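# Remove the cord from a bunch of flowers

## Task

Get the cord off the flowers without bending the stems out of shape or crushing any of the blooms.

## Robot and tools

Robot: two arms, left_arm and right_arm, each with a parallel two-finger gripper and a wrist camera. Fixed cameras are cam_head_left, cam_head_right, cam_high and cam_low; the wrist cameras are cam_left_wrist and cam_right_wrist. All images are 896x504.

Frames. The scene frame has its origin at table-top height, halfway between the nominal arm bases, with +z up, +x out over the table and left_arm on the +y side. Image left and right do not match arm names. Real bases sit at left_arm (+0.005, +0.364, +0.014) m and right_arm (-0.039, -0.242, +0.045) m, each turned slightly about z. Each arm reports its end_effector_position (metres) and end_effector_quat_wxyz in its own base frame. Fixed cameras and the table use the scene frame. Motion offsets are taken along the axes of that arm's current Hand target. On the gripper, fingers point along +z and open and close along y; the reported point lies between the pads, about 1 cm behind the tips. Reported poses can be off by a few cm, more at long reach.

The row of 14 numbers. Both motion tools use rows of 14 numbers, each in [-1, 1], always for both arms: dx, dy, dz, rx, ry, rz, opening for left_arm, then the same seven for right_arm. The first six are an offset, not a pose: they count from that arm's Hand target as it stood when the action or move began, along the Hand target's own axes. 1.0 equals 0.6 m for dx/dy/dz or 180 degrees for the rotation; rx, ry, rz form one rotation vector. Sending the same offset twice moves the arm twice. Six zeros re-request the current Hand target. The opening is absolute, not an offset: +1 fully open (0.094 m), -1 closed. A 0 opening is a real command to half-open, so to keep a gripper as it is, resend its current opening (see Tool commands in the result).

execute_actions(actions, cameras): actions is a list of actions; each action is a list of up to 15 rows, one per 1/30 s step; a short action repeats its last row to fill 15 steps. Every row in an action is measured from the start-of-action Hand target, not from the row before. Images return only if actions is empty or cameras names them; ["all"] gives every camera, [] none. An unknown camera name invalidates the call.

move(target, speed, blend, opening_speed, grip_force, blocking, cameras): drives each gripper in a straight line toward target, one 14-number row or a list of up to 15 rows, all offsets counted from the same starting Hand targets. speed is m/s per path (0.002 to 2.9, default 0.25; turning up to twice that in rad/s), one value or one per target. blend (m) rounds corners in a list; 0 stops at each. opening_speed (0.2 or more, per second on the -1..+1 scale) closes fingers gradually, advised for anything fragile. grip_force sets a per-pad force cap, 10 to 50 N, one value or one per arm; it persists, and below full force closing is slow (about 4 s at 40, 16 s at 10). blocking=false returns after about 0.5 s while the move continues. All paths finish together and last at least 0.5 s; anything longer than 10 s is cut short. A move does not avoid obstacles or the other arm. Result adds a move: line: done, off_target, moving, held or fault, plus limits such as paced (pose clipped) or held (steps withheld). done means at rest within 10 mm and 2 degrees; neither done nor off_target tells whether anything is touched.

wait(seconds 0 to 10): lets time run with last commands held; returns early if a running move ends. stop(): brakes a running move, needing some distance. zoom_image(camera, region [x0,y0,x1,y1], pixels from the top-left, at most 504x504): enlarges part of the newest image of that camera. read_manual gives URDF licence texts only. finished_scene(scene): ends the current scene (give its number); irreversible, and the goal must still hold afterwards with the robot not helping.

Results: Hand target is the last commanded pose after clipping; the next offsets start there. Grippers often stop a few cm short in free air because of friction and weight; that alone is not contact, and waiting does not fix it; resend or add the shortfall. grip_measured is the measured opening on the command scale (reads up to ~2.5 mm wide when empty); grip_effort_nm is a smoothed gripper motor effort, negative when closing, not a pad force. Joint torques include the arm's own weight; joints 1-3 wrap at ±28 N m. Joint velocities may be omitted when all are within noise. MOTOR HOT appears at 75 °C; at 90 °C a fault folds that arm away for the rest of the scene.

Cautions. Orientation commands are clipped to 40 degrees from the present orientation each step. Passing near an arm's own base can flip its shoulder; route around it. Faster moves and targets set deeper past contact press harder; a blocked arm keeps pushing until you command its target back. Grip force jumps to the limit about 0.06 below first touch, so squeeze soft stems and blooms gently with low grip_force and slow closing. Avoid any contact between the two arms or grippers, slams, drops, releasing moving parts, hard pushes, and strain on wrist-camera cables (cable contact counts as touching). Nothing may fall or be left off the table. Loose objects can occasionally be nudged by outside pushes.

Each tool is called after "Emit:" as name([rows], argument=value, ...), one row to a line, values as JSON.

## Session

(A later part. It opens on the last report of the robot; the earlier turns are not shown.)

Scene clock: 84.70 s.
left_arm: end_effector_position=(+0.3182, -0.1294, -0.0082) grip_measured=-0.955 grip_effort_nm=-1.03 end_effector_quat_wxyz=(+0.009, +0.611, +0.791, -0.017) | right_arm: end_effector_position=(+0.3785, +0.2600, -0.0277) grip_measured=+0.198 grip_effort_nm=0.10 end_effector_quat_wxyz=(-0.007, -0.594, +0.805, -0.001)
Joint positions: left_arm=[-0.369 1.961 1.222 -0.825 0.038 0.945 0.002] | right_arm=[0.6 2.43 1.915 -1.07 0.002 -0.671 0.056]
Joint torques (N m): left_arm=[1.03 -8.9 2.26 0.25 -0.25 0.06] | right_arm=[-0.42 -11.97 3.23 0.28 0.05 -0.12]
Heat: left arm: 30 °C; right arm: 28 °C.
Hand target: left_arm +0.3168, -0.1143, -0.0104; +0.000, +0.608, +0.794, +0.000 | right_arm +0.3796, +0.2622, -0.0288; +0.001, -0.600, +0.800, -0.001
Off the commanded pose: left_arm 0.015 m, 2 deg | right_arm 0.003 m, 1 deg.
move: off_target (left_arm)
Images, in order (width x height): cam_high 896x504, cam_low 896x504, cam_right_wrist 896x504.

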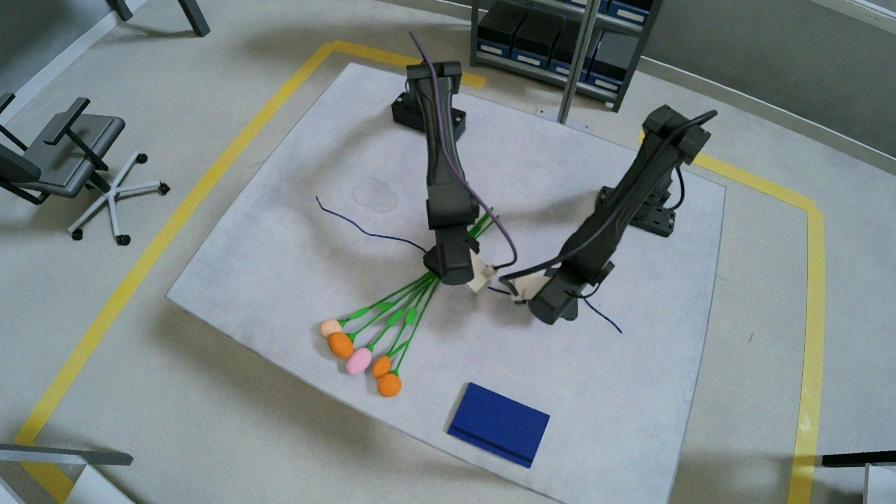

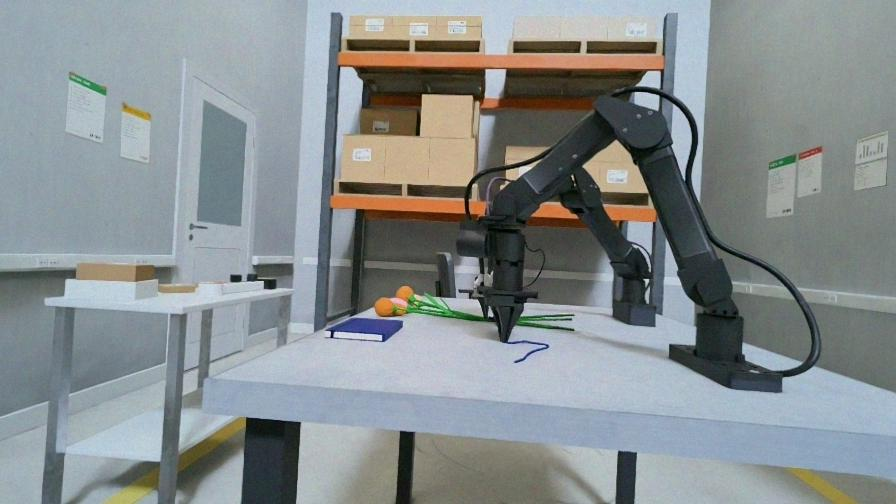

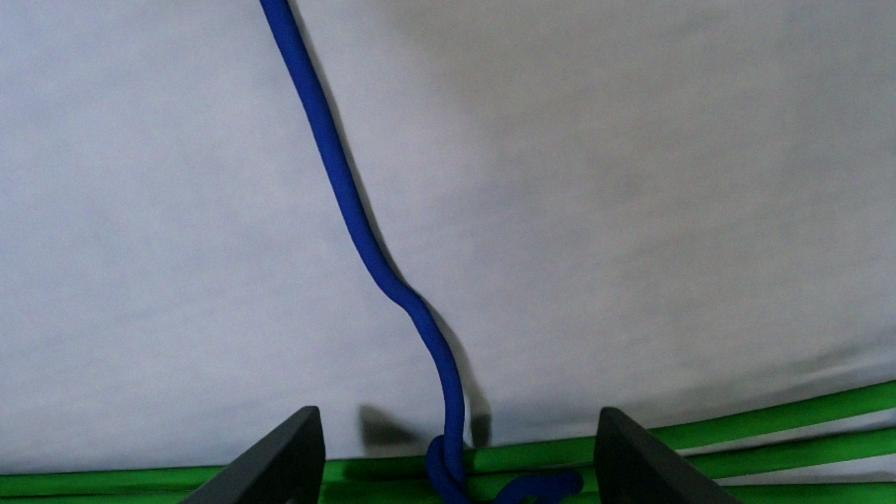

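Emit:
move([
  [0,0,-0.025,0,0,0,-1,0,0,0.009,0,0,0,0.2],
  [0.161,0.0435,-0.025,0,0,0,-1,0,0,0.009,0,0,0,0.2],
], blend=[0.01,0], cameras=["cam_right_wrist","cam_head_left","cam_high"], speed=0.05)

Scene clock: 91.20 s.
left_arm: end_effector_position=(+0.3177, -0.0397, -0.0063) grip_measured=-0.955 grip_effort_nm=-1.03 end_effector_quat_wxyz=(+0.013, +0.616, +0.787, -0.036) | right_arm: end_effector_position=(+0.3830, +0.2857, -0.0297) grip_measured=+0.199 grip_effort_nm=0.10 end_effector_quat_wxyz=(+0.032, -0.603, +0.797, +0.018)
Joint positions: left_arm=[-0.086 1.901 1.143 -0.832 0.074 1.244 0.002] | right_arm=[0.625 2.43 1.905 -0.982 -0.037 -0.671 0.056]
Joint torques (N m): left_arm=[2.19 -10.84 3.48 0.01 -0.59 0.02] | right_arm=[-1.36 -11.44 3.48 -0.16 0.31 -0.11]
Heat: left arm: 30 °C; right arm: 27 °C.
Hand target: left_arm +0.3167, -0.0143, +0.0045; +0.000, +0.608, +0.794, +0.000 | right_arm +0.3797, +0.2622, -0.0342; +0.001, -0.600, +0.800, -0.001
Off the commanded pose: left_arm 0.028 m, 5 deg | right_arm 0.024 m, 4 deg.
move: off_target (left_arm, right_arm); blend cut to 0.0074 m at target 1
Images, in order (width x height): cam_head_left 896x504, cam_high 896x504, cam_right_wrist 896x504.

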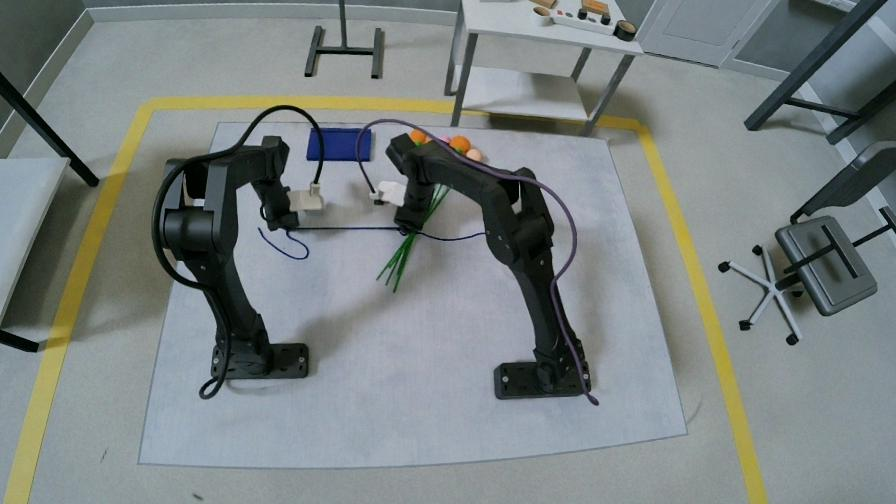

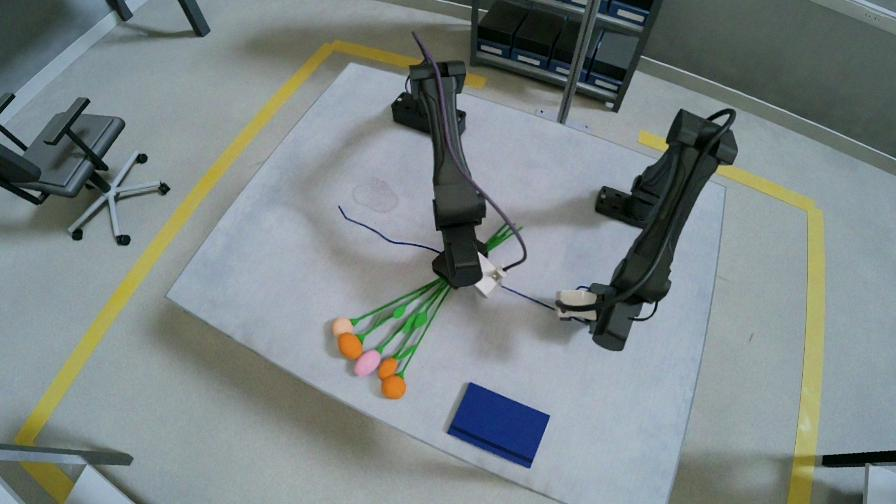

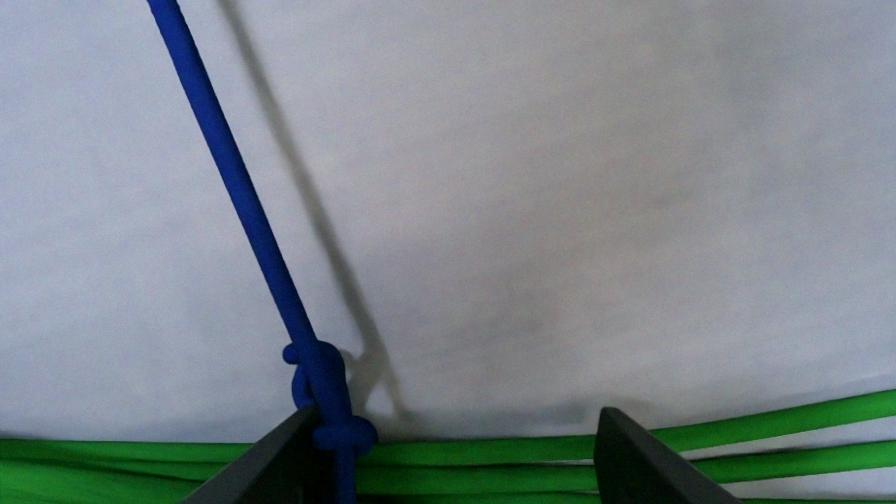

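Emit:
move([
  [-0.161,-0.0435,0,0,0,0,-1,0,0,0,0,0,0,0.2],
  [-0.161,-0.0435,0.03,0,0,0,-1,0,0,-0.16,0,0,0,0.2],
], blend=[0.01,0], cameras=["cam_right_wrist","cam_head_left","cam_high"], speed=0.08)

Emit:
zoom_image(camera="cam_right_wrist", region=[250, 150, 600, 450])

Scene clock: 96.63 s.
left_arm: end_effector_position=(+0.3085, -0.1123, -0.0081) grip_measured=-0.955 grip_effort_nm=-1.03 end_effector_quat_wxyz=(-0.008, +0.610, +0.793, -0.002) | right_arm: end_effector_position=(+0.3658, +0.2610, +0.0310) grip_measured=+0.199 grip_effort_nm=0.10 end_effector_quat_wxyz=(-0.037, -0.599, +0.800, +0.003)
Joint positions: left_arm=[-0.353 1.93 1.179 -0.837 -0.001 0.959 0.002] | right_arm=[0.616 2.41 2.113 -1.349 -0.004 -0.671 0.056]
Joint torques (N m): left_arm=[-0.24 -6.05 5.27 0.46 -0.02 -0.07] | right_arm=[-0.51 -15.31 7.51 -0.12 0.11 -0.08]
Heat: left arm: 30 °C; right arm: 27 °C.
Hand target: left_arm +0.3168, -0.1144, -0.0134; +0.000, +0.608, +0.794, +0.000 | right_arm +0.3794, +0.2623, +0.0618; +0.001, -0.600, +0.800, -0.001
Off the commanded pose: left_arm 0.010 m, 1 deg | right_arm 0.034 m, 4 deg.
move: off_target (right_arm)
Images, in order (width x height): cam_head_left 896x504, cam_high 896x504, cam_right_wrist 896x504.

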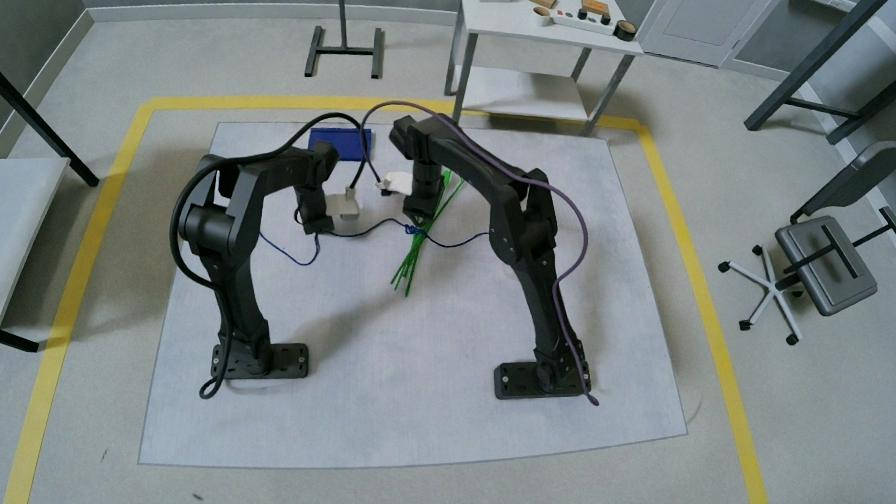

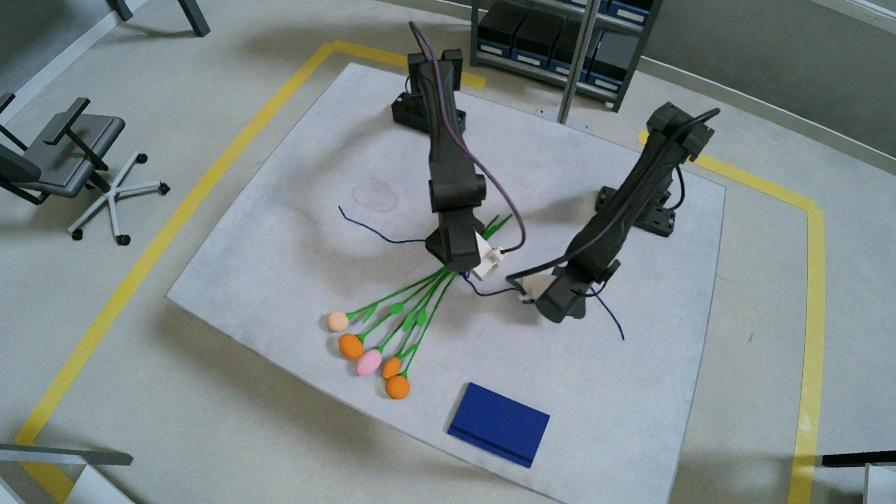

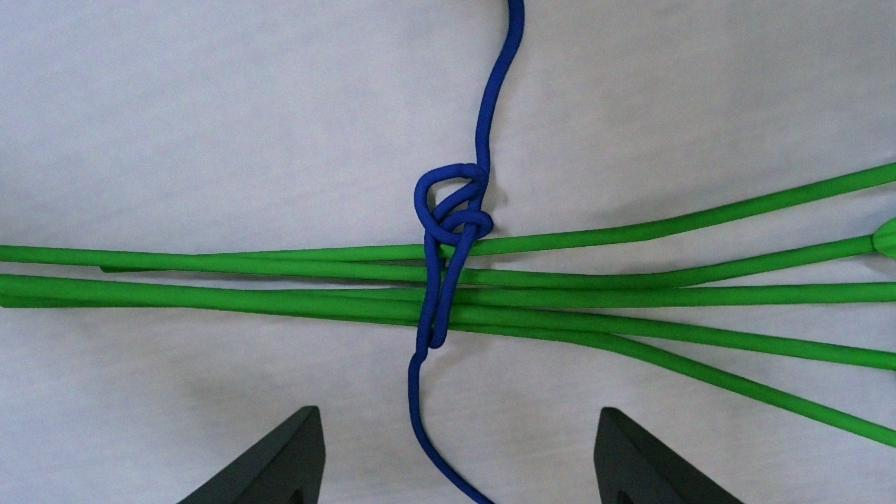

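Scaled by 1.440 from the camera's 896x504 image, which has a finer 1280x720 frame.

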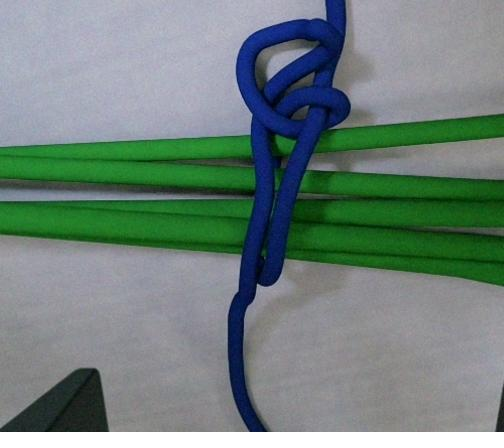

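Emit:
move([
  [0,0,0,0,0,0,-0.2,0.0177,-0.0143,-0.03,0,0,0,0.2],
  [0,0,-0.1,0,0,0,-0.2,0.0177,-0.0143,-0.03,0,0,0.25,0.2],
  [0.1,0.03,-0.1,0,0,0,-0.2,0.0177,-0.0143,0.0,0,0,0.483,0.2],
  [0.1,0.03,-0.1,0,0,0,-0.2,0.0177,-0.0143,0.09,0,0,0.483,0.2],
], blend=[0.01,0.01,0.01,0], cameras=["cam_right_wrist","cam_head_left","cam_high"], speed=[0.1,0.2,0.2,0.12])

Scene clock: 105.87 s.
left_arm: end_effector_position=(+0.3233, -0.0515, +0.0344) grip_measured=-0.203 grip_effort_nm=0.15 end_effector_quat_wxyz=(-0.009, +0.602, +0.798, -0.002) | right_arm: end_effector_position=(+0.3810, +0.2482, +0.0004) grip_measured=+0.199 grip_effort_nm=0.10 end_effector_quat_wxyz=(-0.016, +0.110, +0.994, -0.005)
Joint positions: left_arm=[-0.164 1.859 1.268 -0.996 -0.005 1.129 0.037] | right_arm=[0.57 2.4 1.977 -1.179 -0.014 0.79 0.056]
Joint torques (N m): left_arm=[0.42 -11.02 3.93 -0.01 0.02 0.04] | right_arm=[-0.16 -13.45 3.22 0.24 0.08 0.11]
Heat: left arm: 30 °C; right arm: 30 °C.
Hand target: left_arm +0.3184, -0.0517, +0.0465; +0.000, +0.608, +0.794, +0.000 | right_arm +0.3848, +0.2496, +0.0079; +0.001, +0.115, +0.993, +0.000
Off the commanded pose: left_arm 0.013 m, 1 deg | right_arm 0.009 m, 2 deg.
move: off_target (left_arm); blend cut to 0 m at target 1
Images, in order (width x height): cam_head_left 896x504, cam_high 896x504, cam_right_wrist 896x504.

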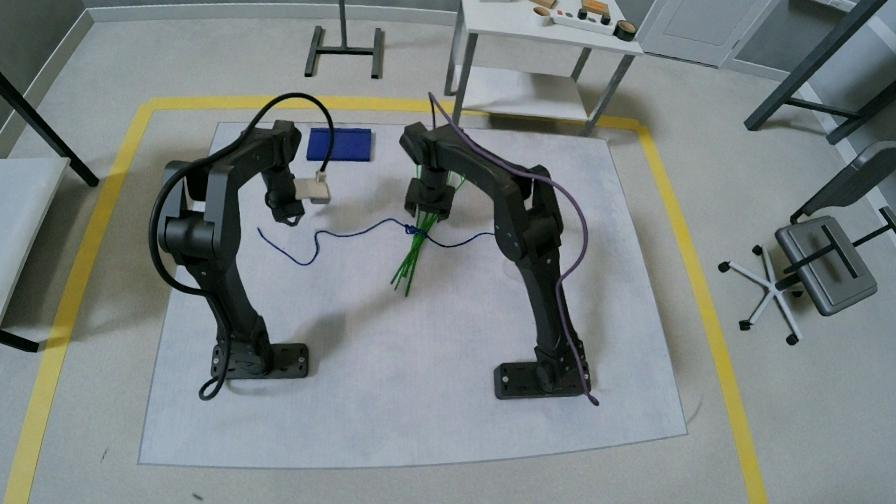

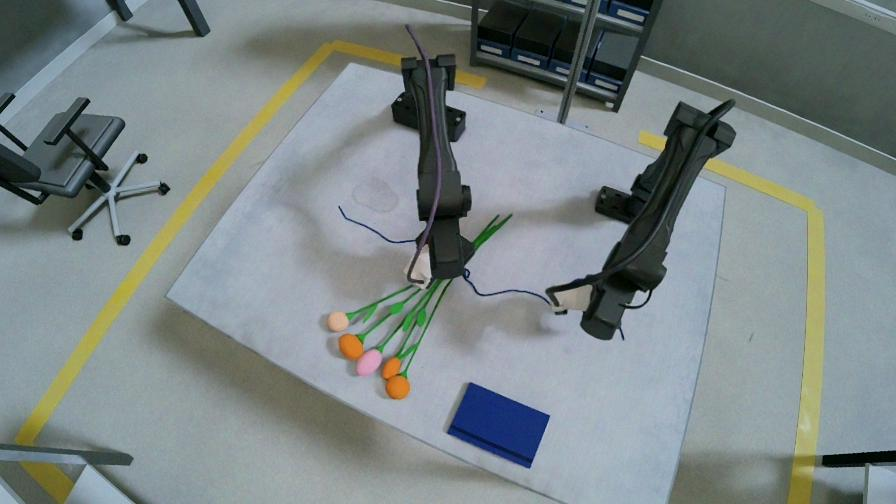

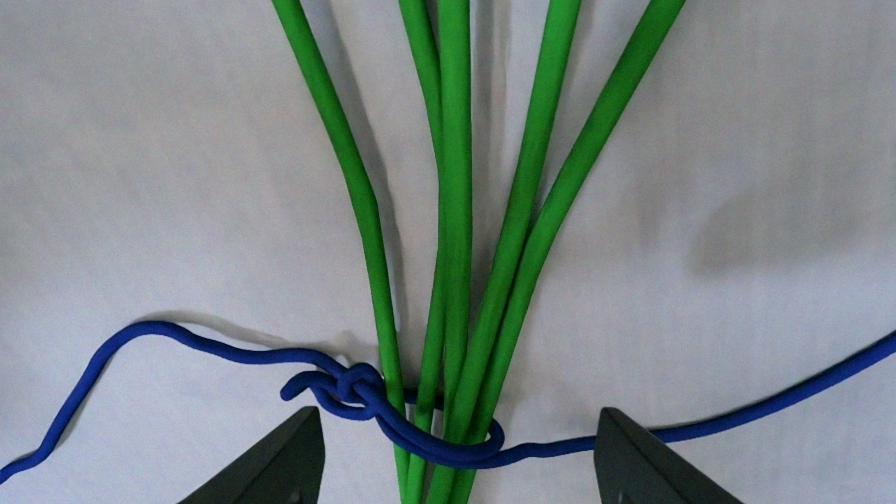

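Emit:
move([
  [0,0,0,0,0,0,-0.2,0,0.003,0.0,0,0,0,0.4],
  [0,0,0,0,0,0,-0.2,0,0.003,0.07,0,0,0,0.4],
], cameras=["cam_right_wrist","cam_low","cam_high"], speed=[0.1,0.06])

Emit:
zoom_image(camera="cam_low", region=[440, 270, 600, 360])

Scene clock: 109.13 s.
left_arm: end_effector_position=(+0.3233, -0.0515, +0.0344) grip_measured=-0.203 grip_effort_nm=0.14 end_effector_quat_wxyz=(-0.009, +0.602, +0.798, -0.002) | right_arm: end_effector_position=(+0.3846, +0.2505, -0.0269) grip_measured=+0.398 grip_effort_nm=0.11 end_effector_quat_wxyz=(-0.005, +0.111, +0.994, +0.005)
Joint positions: left_arm=[-0.164 1.859 1.268 -0.996 -0.005 1.129 0.037] | right_arm=[0.57 2.414 1.891 -1.048 -0.014 0.791 0.066]
Joint torques (N m): left_arm=[0.4 -11.04 3.82 -0.02 0.01 0.06] | right_arm=[-0.02 -10.61 3.4 0.32 0.1 0.12]
Heat: left arm: 30 °C; right arm: 30 °C.
Hand target: left_arm +0.3184, -0.0517, +0.0465; +0.000, +0.608, +0.794, +0.000 | right_arm +0.3853, +0.2514, -0.0341; +0.001, +0.115, +0.993, +0.000
Off the commanded pose: left_arm 0.013 m, 1 deg | right_arm 0.007 m, 1 deg.
move: off_target (left_arm)
Images, in order (width x height): cam_high 896x504, cam_low 896x504, cam_right_wrist 896x504.

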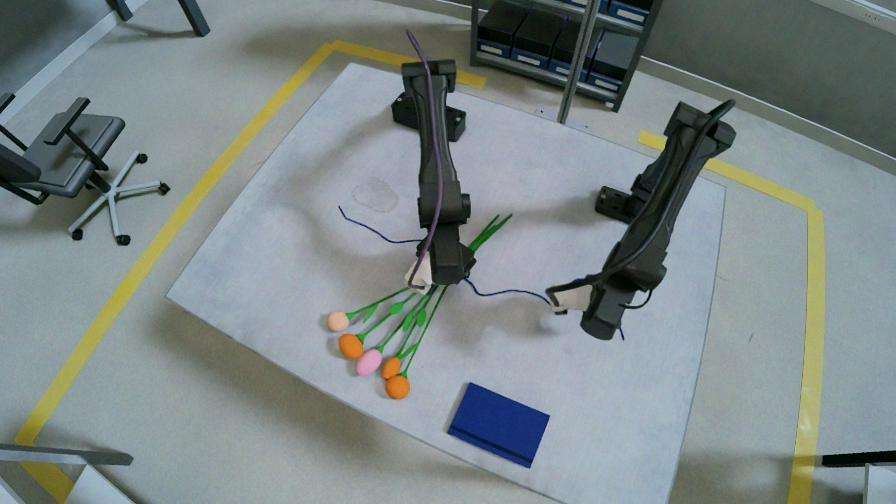

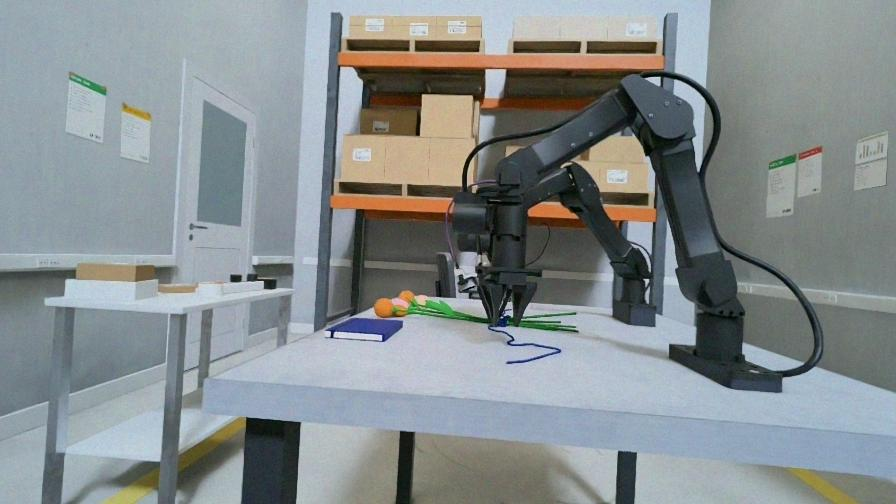

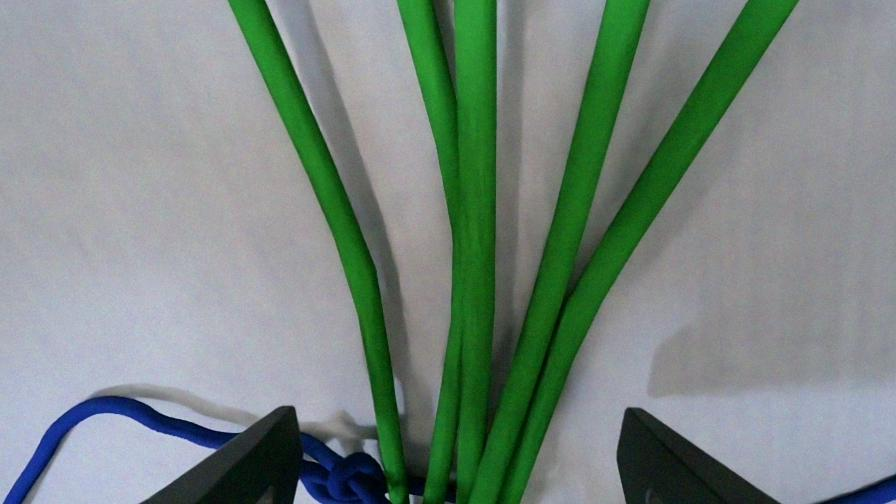

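Scaled by 3.150 from the camera's 896x504 image, which has a finer 1280x720 frame.

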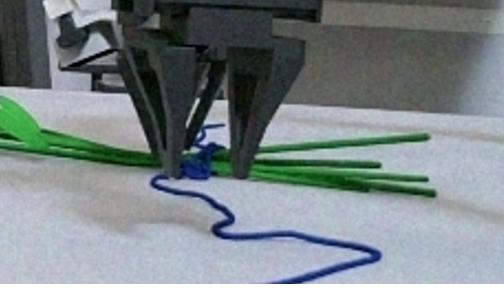

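Emit:
move([
  [0,0,0,0,0,0,-0.2,0,0,0.01,0,0,0,-0.12],
  [0,0,0,0,0,0,-0.2,0.07,0,0.01,0,0,0,-0.12],
], cameras=["cam_right_wrist","cam_head_left","cam_high"], speed=[0.1,0.05])

Emit:
zoom_image(camera="cam_head_left", region=[360, 200, 480, 310])

Scene clock: 112.47 s.
left_arm: end_effector_position=(+0.3233, -0.0515, +0.0344) grip_measured=-0.203 grip_effort_nm=0.14 end_effector_quat_wxyz=(-0.009, +0.602, +0.798, -0.002) | right_arm: end_effector_position=(+0.3575, +0.2551, -0.0395) grip_measured=-0.119 grip_effort_nm=-0.05 end_effector_quat_wxyz=(+0.012, +0.114, +0.993, -0.004)
Joint positions: left_arm=[-0.164 1.859 1.268 -0.996 -0.005 1.129 0.037] | right_arm=[0.627 2.339 1.702 -0.921 0.022 0.856 0.041]
Joint torques (N m): left_arm=[0.42 -10.97 3.99 -0.01 0.01 0.06] | right_arm=[1.07 -11.86 2.13 0.1 -0.17 0.2]
Heat: left arm: 30 °C; right arm: 30 °C.
Hand target: left_arm +0.3184, -0.0517, +0.0465; +0.000, +0.608, +0.794, +0.000 | right_arm +0.3445, +0.2610, -0.0402; +0.001, +0.115, +0.993, +0.000
Off the commanded pose: left_arm 0.013 m, 1 deg | right_arm 0.014 m, 1 deg.
move: off_target (left_arm, right_arm)
Images, in order (width x height): cam_head_left 896x504, cam_high 896x504, cam_right_wrist 896x504.

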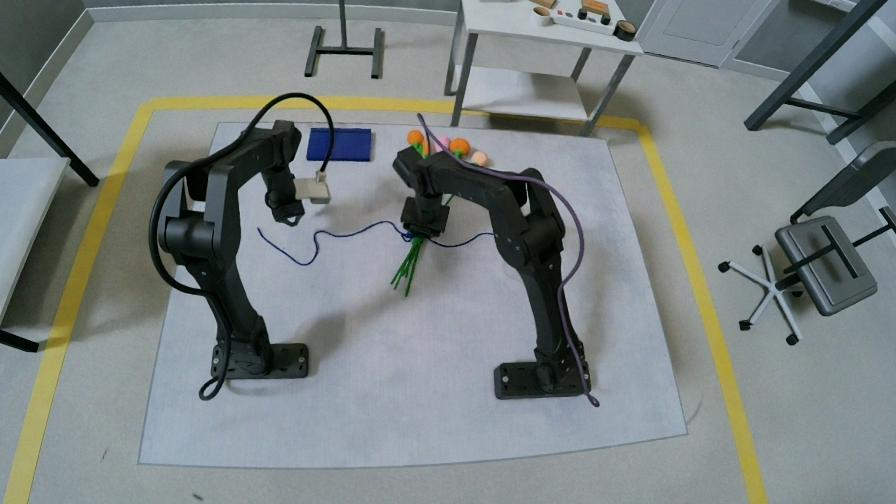

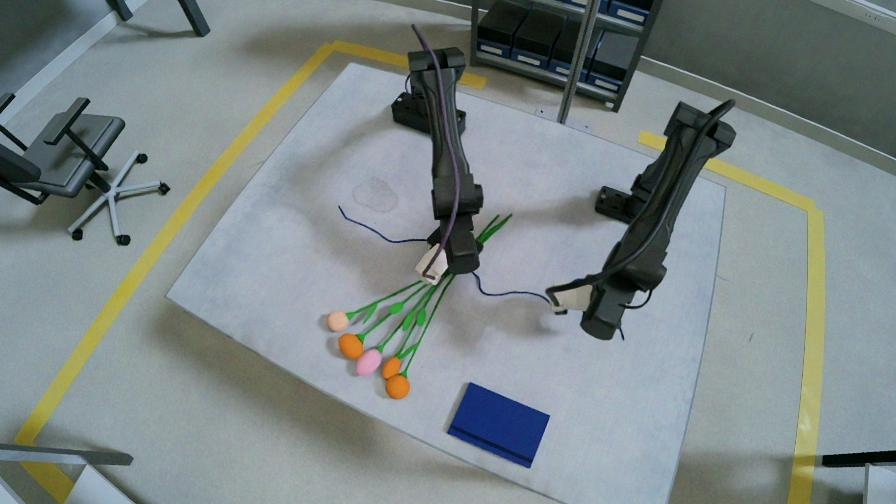

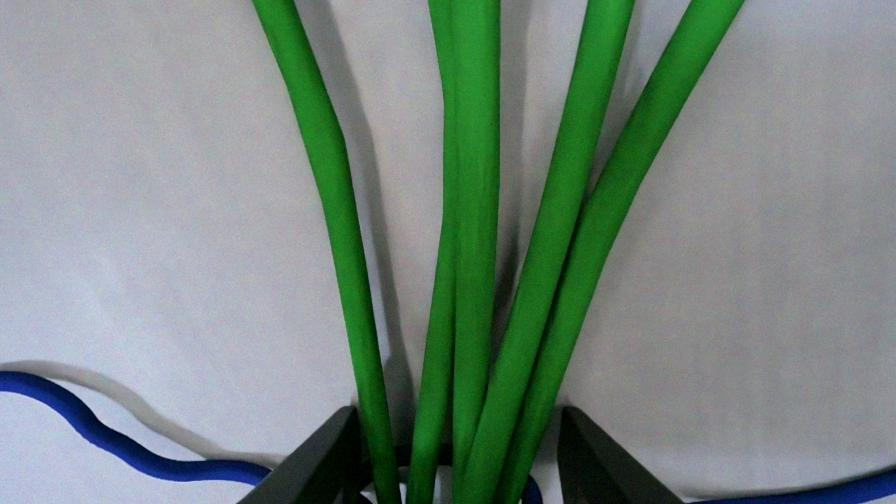

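Scaled by 4.200 from the camera's 896x504 image, which has a finer 1280x720 frame.

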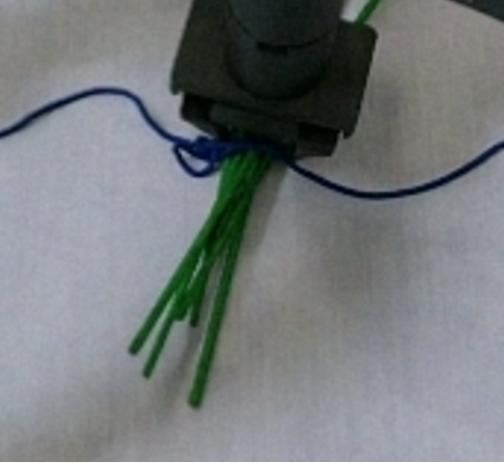

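Emit:
move(target=[0,0,0,0,0,0,-0.2,0.08,0,-0.005,0,0,0,-0.12], cameras=["cam_right_wrist","cam_head_left","cam_high"], speed=0.05)

Emit:
zoom_image(camera="cam_head_left", region=[360, 200, 480, 310])

Scene clock: 114.83 s.
left_arm: end_effector_position=(+0.3233, -0.0515, +0.0344) grip_measured=-0.203 grip_effort_nm=0.14 end_effector_quat_wxyz=(-0.009, +0.602, +0.798, -0.002) | right_arm: end_effector_position=(+0.3087, +0.2671, -0.0395) grip_measured=-0.119 grip_effort_nm=-0.05 end_effector_quat_wxyz=(+0.010, +0.113, +0.994, -0.007)
Joint positions: left_arm=[-0.164 1.859 1.268 -0.996 -0.005 1.129 0.037] | right_arm=[0.722 2.238 1.524 -0.855 0.025 0.948 0.041]
Joint torques (N m): left_arm=[0.51 -10.93 3.95 -0.02 0 0.03] | right_arm=[0.85 -11.55 2.15 0.11 -0.17 0.19]
Heat: left arm: 30 °C; right arm: 30 °C.
Hand target: left_arm +0.3184, -0.0517, +0.0465; +0.000, +0.608, +0.794, +0.000 | right_arm +0.2977, +0.2719, -0.0374; +0.001, +0.115, +0.993, +0.000
Off the commanded pose: left_arm 0.013 m, 1 deg | right_arm 0.012 m, 1 deg.
move: off_target (left_arm, right_arm)
Images, in order (width x height): cam_head_left 896x504, cam_high 896x504, cam_right_wrist 896x504.

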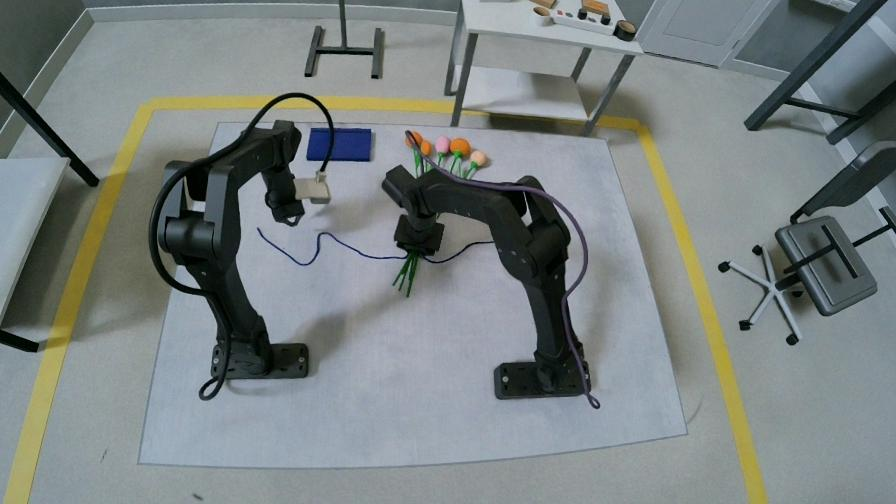

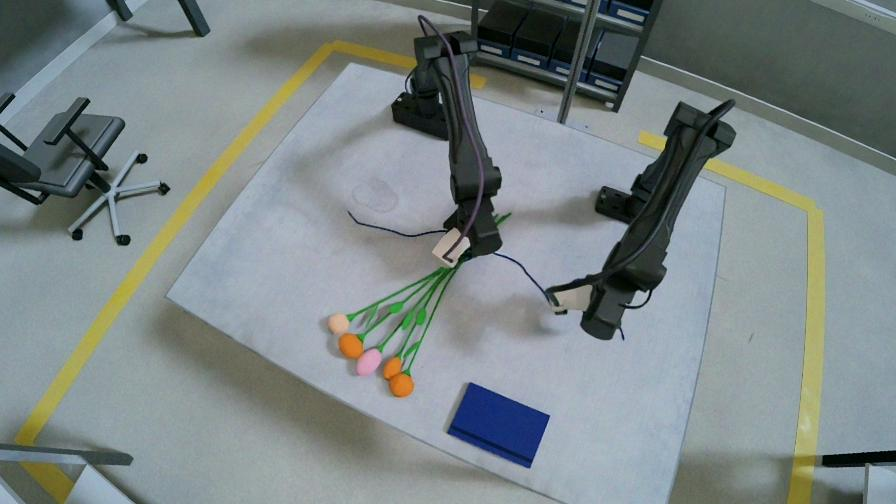

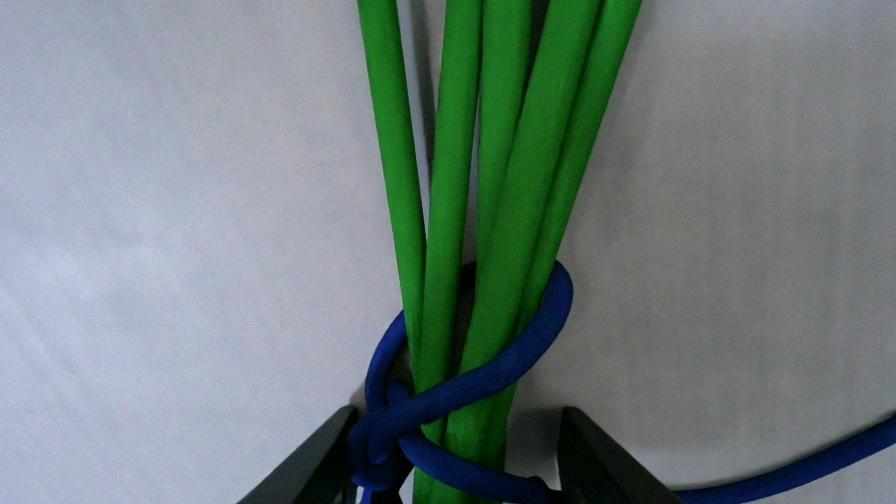

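Scaled by 4.200 from the camera's 896x504 image, which has a finer 1280x720 frame.

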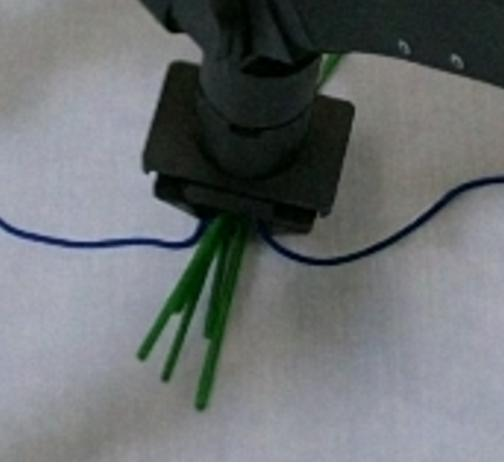

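Emit:
move([
  [0,0,0,0,0,0,-0.2,0,0,-0.083,0,0,0,-0.05],
  [0,0,0,0,0,0,-0.2,-0.112,-0.008,-0.083,0,0,0,-0.05],
  [0,0,0,0,0,0,-0.2,-0.112,-0.008,0.0,0,0,0,-0.05],
  [0,0,0,0,0,0,-0.2,-0.112,-0.008,0.0,0,0,0,-0.2],
], blend=[0.01,0.01,0,0], cameras=["cam_right_wrist","cam_head_left"], speed=0.1)

Scene clock: 119.57 s.
left_arm: end_effector_position=(+0.3233, -0.0515, +0.0344) grip_measured=-0.203 grip_effort_nm=0.15 end_effector_quat_wxyz=(-0.009, +0.602, +0.798, -0.002) | right_arm: end_effector_position=(+0.3625, +0.2481, -0.0317) grip_measured=-0.198 grip_effort_nm=-0.07 end_effector_quat_wxyz=(+0.000, +0.118, +0.993, -0.004)
Joint positions: left_arm=[-0.164 1.859 1.268 -0.996 -0.005 1.129 0.037] | right_arm=[0.6 2.345 1.747 -0.978 0.006 0.837 0.038]
Joint torques (N m): left_arm=[0.43 -10.96 3.99 -0.01 0.02 0.06] | right_arm=[0.08 -10.21 3.4 0.31 -0.07 -0.06]
Heat: left arm: 31 °C; right arm: 30 °C.
Hand target: left_arm +0.3184, -0.0517, +0.0465; +0.000, +0.608, +0.794, +0.000 | right_arm +0.3620, +0.2519, -0.0372; +0.001, +0.115, +0.993, +0.000
Off the commanded pose: left_arm 0.013 m, 1 deg | right_arm 0.007 m, 1 deg.
move: off_target (left_arm)
Images, in order (width x height): cam_head_left 896x504, cam_right_wrist 896x504.

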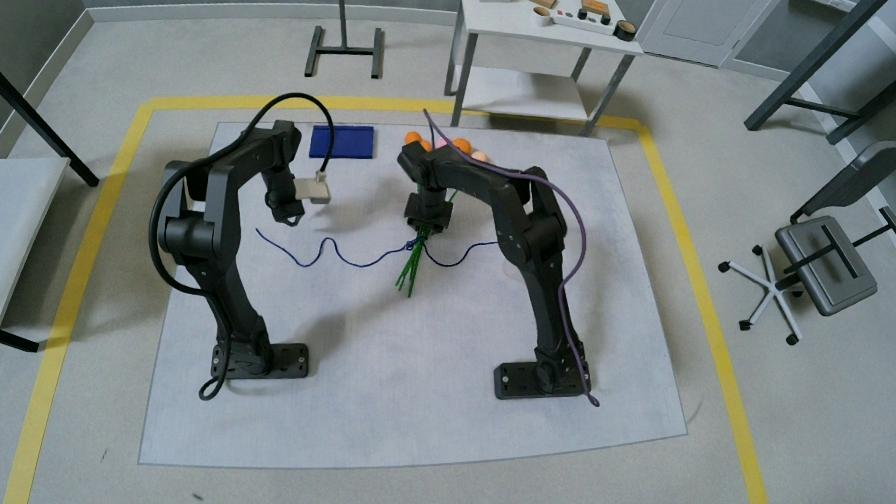

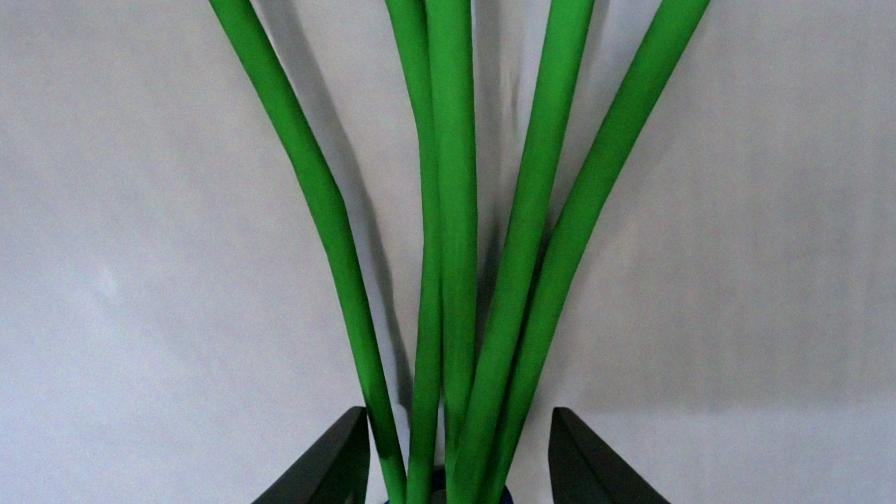

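Emit:
move([
  [0,0,0,0,0,0,-0.2,0,0.003,0.008,0,0,0,-0.2],
  [0,0,0,0,0,0,-0.2,0.025,0.003,0.008,0,0,0,-0.36],
  [0,0,0,0,0,0,-0.2,0.1,0,0.006,0,0,0,-0.36],
], cameras=["cam_right_wrist","cam_head_left","cam_high"], speed=0.05)

Emit:
zoom_image(camera="cam_head_left", region=[360, 200, 480, 310])

Scene clock: 124.30 s.
left_arm: end_effector_position=(+0.3233, -0.0515, +0.0344) grip_measured=-0.203 grip_effort_nm=0.15 end_effector_quat_wxyz=(-0.009, +0.602, +0.798, -0.002) | right_arm: end_effector_position=(+0.3195, +0.2615, -0.0394) grip_measured=-0.358 grip_effort_nm=-0.07 end_effector_quat_wxyz=(+0.018, +0.115, +0.993, -0.003)
Joint positions: left_arm=[-0.164 1.859 1.268 -0.996 -0.005 1.129 0.037] | right_arm=[0.697 2.238 1.524 -0.836 0.031 0.928 0.03]
Joint torques (N m): left_arm=[0.47 -10.88 3.95 -0.02 0.02 0.06] | right_arm=[1.16 -11.04 1.95 0.08 -0.25 0.18]
Heat: left arm: 31 °C; right arm: 29 °C.
Hand target: left_arm +0.3184, -0.0517, +0.0465; +0.000, +0.608, +0.794, +0.000 | right_arm +0.3036, +0.2656, -0.0409; +0.001, +0.115, +0.993, +0.000
Off the commanded pose: left_arm 0.013 m, 1 deg | right_arm 0.016 m, 2 deg.
move: off_target (left_arm, right_arm); target 2's new opening was sent with right_arm's hand 0.014 m and 1 deg from that target
Images, in order (width x height): cam_head_left 896x504, cam_high 896x504, cam_right_wrist 896x504.

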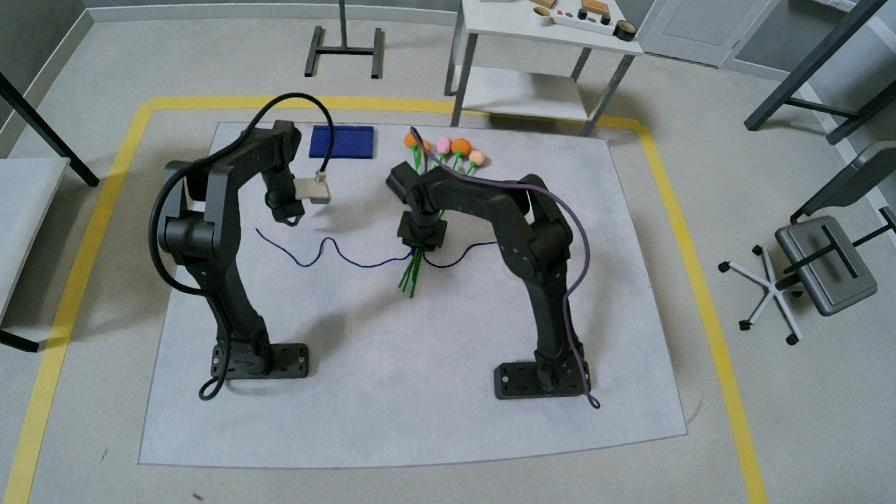

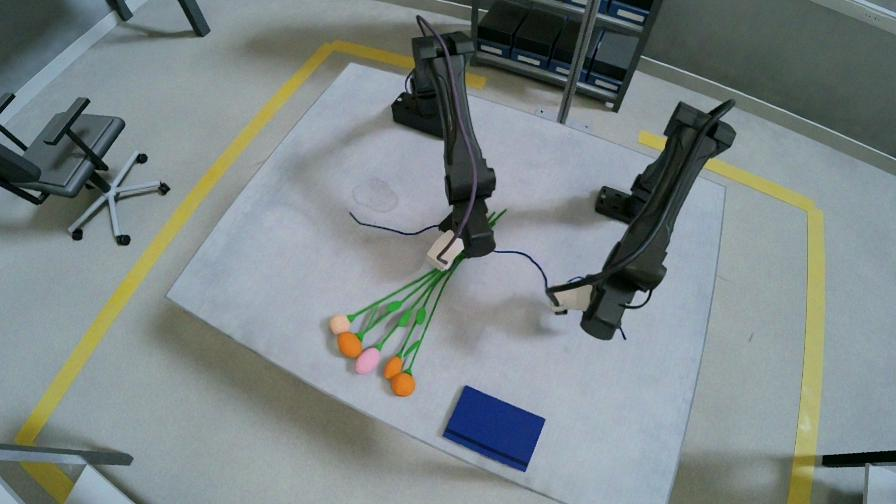

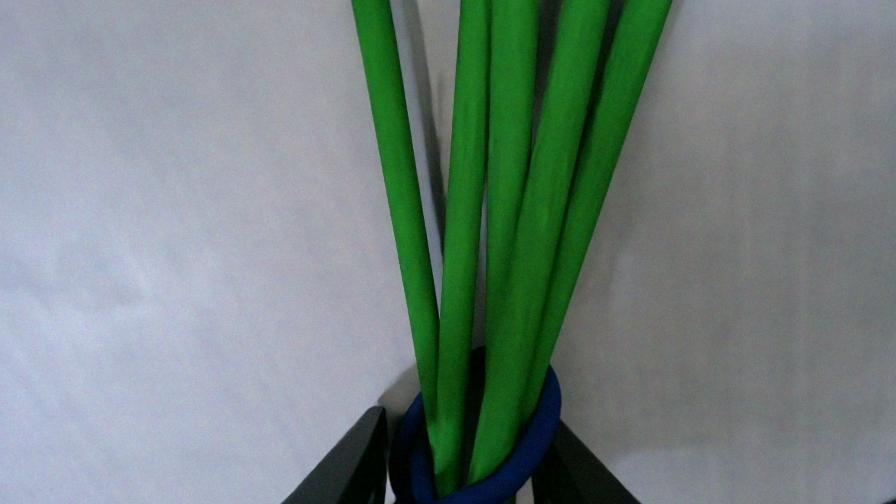

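Scaled by 4.200 from the camera's 896x504 image, which has a finer 1280x720 frame.

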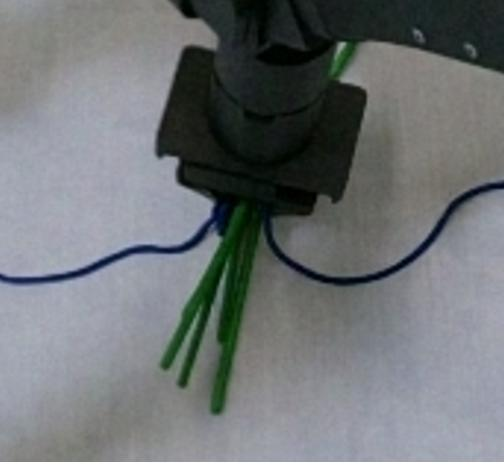

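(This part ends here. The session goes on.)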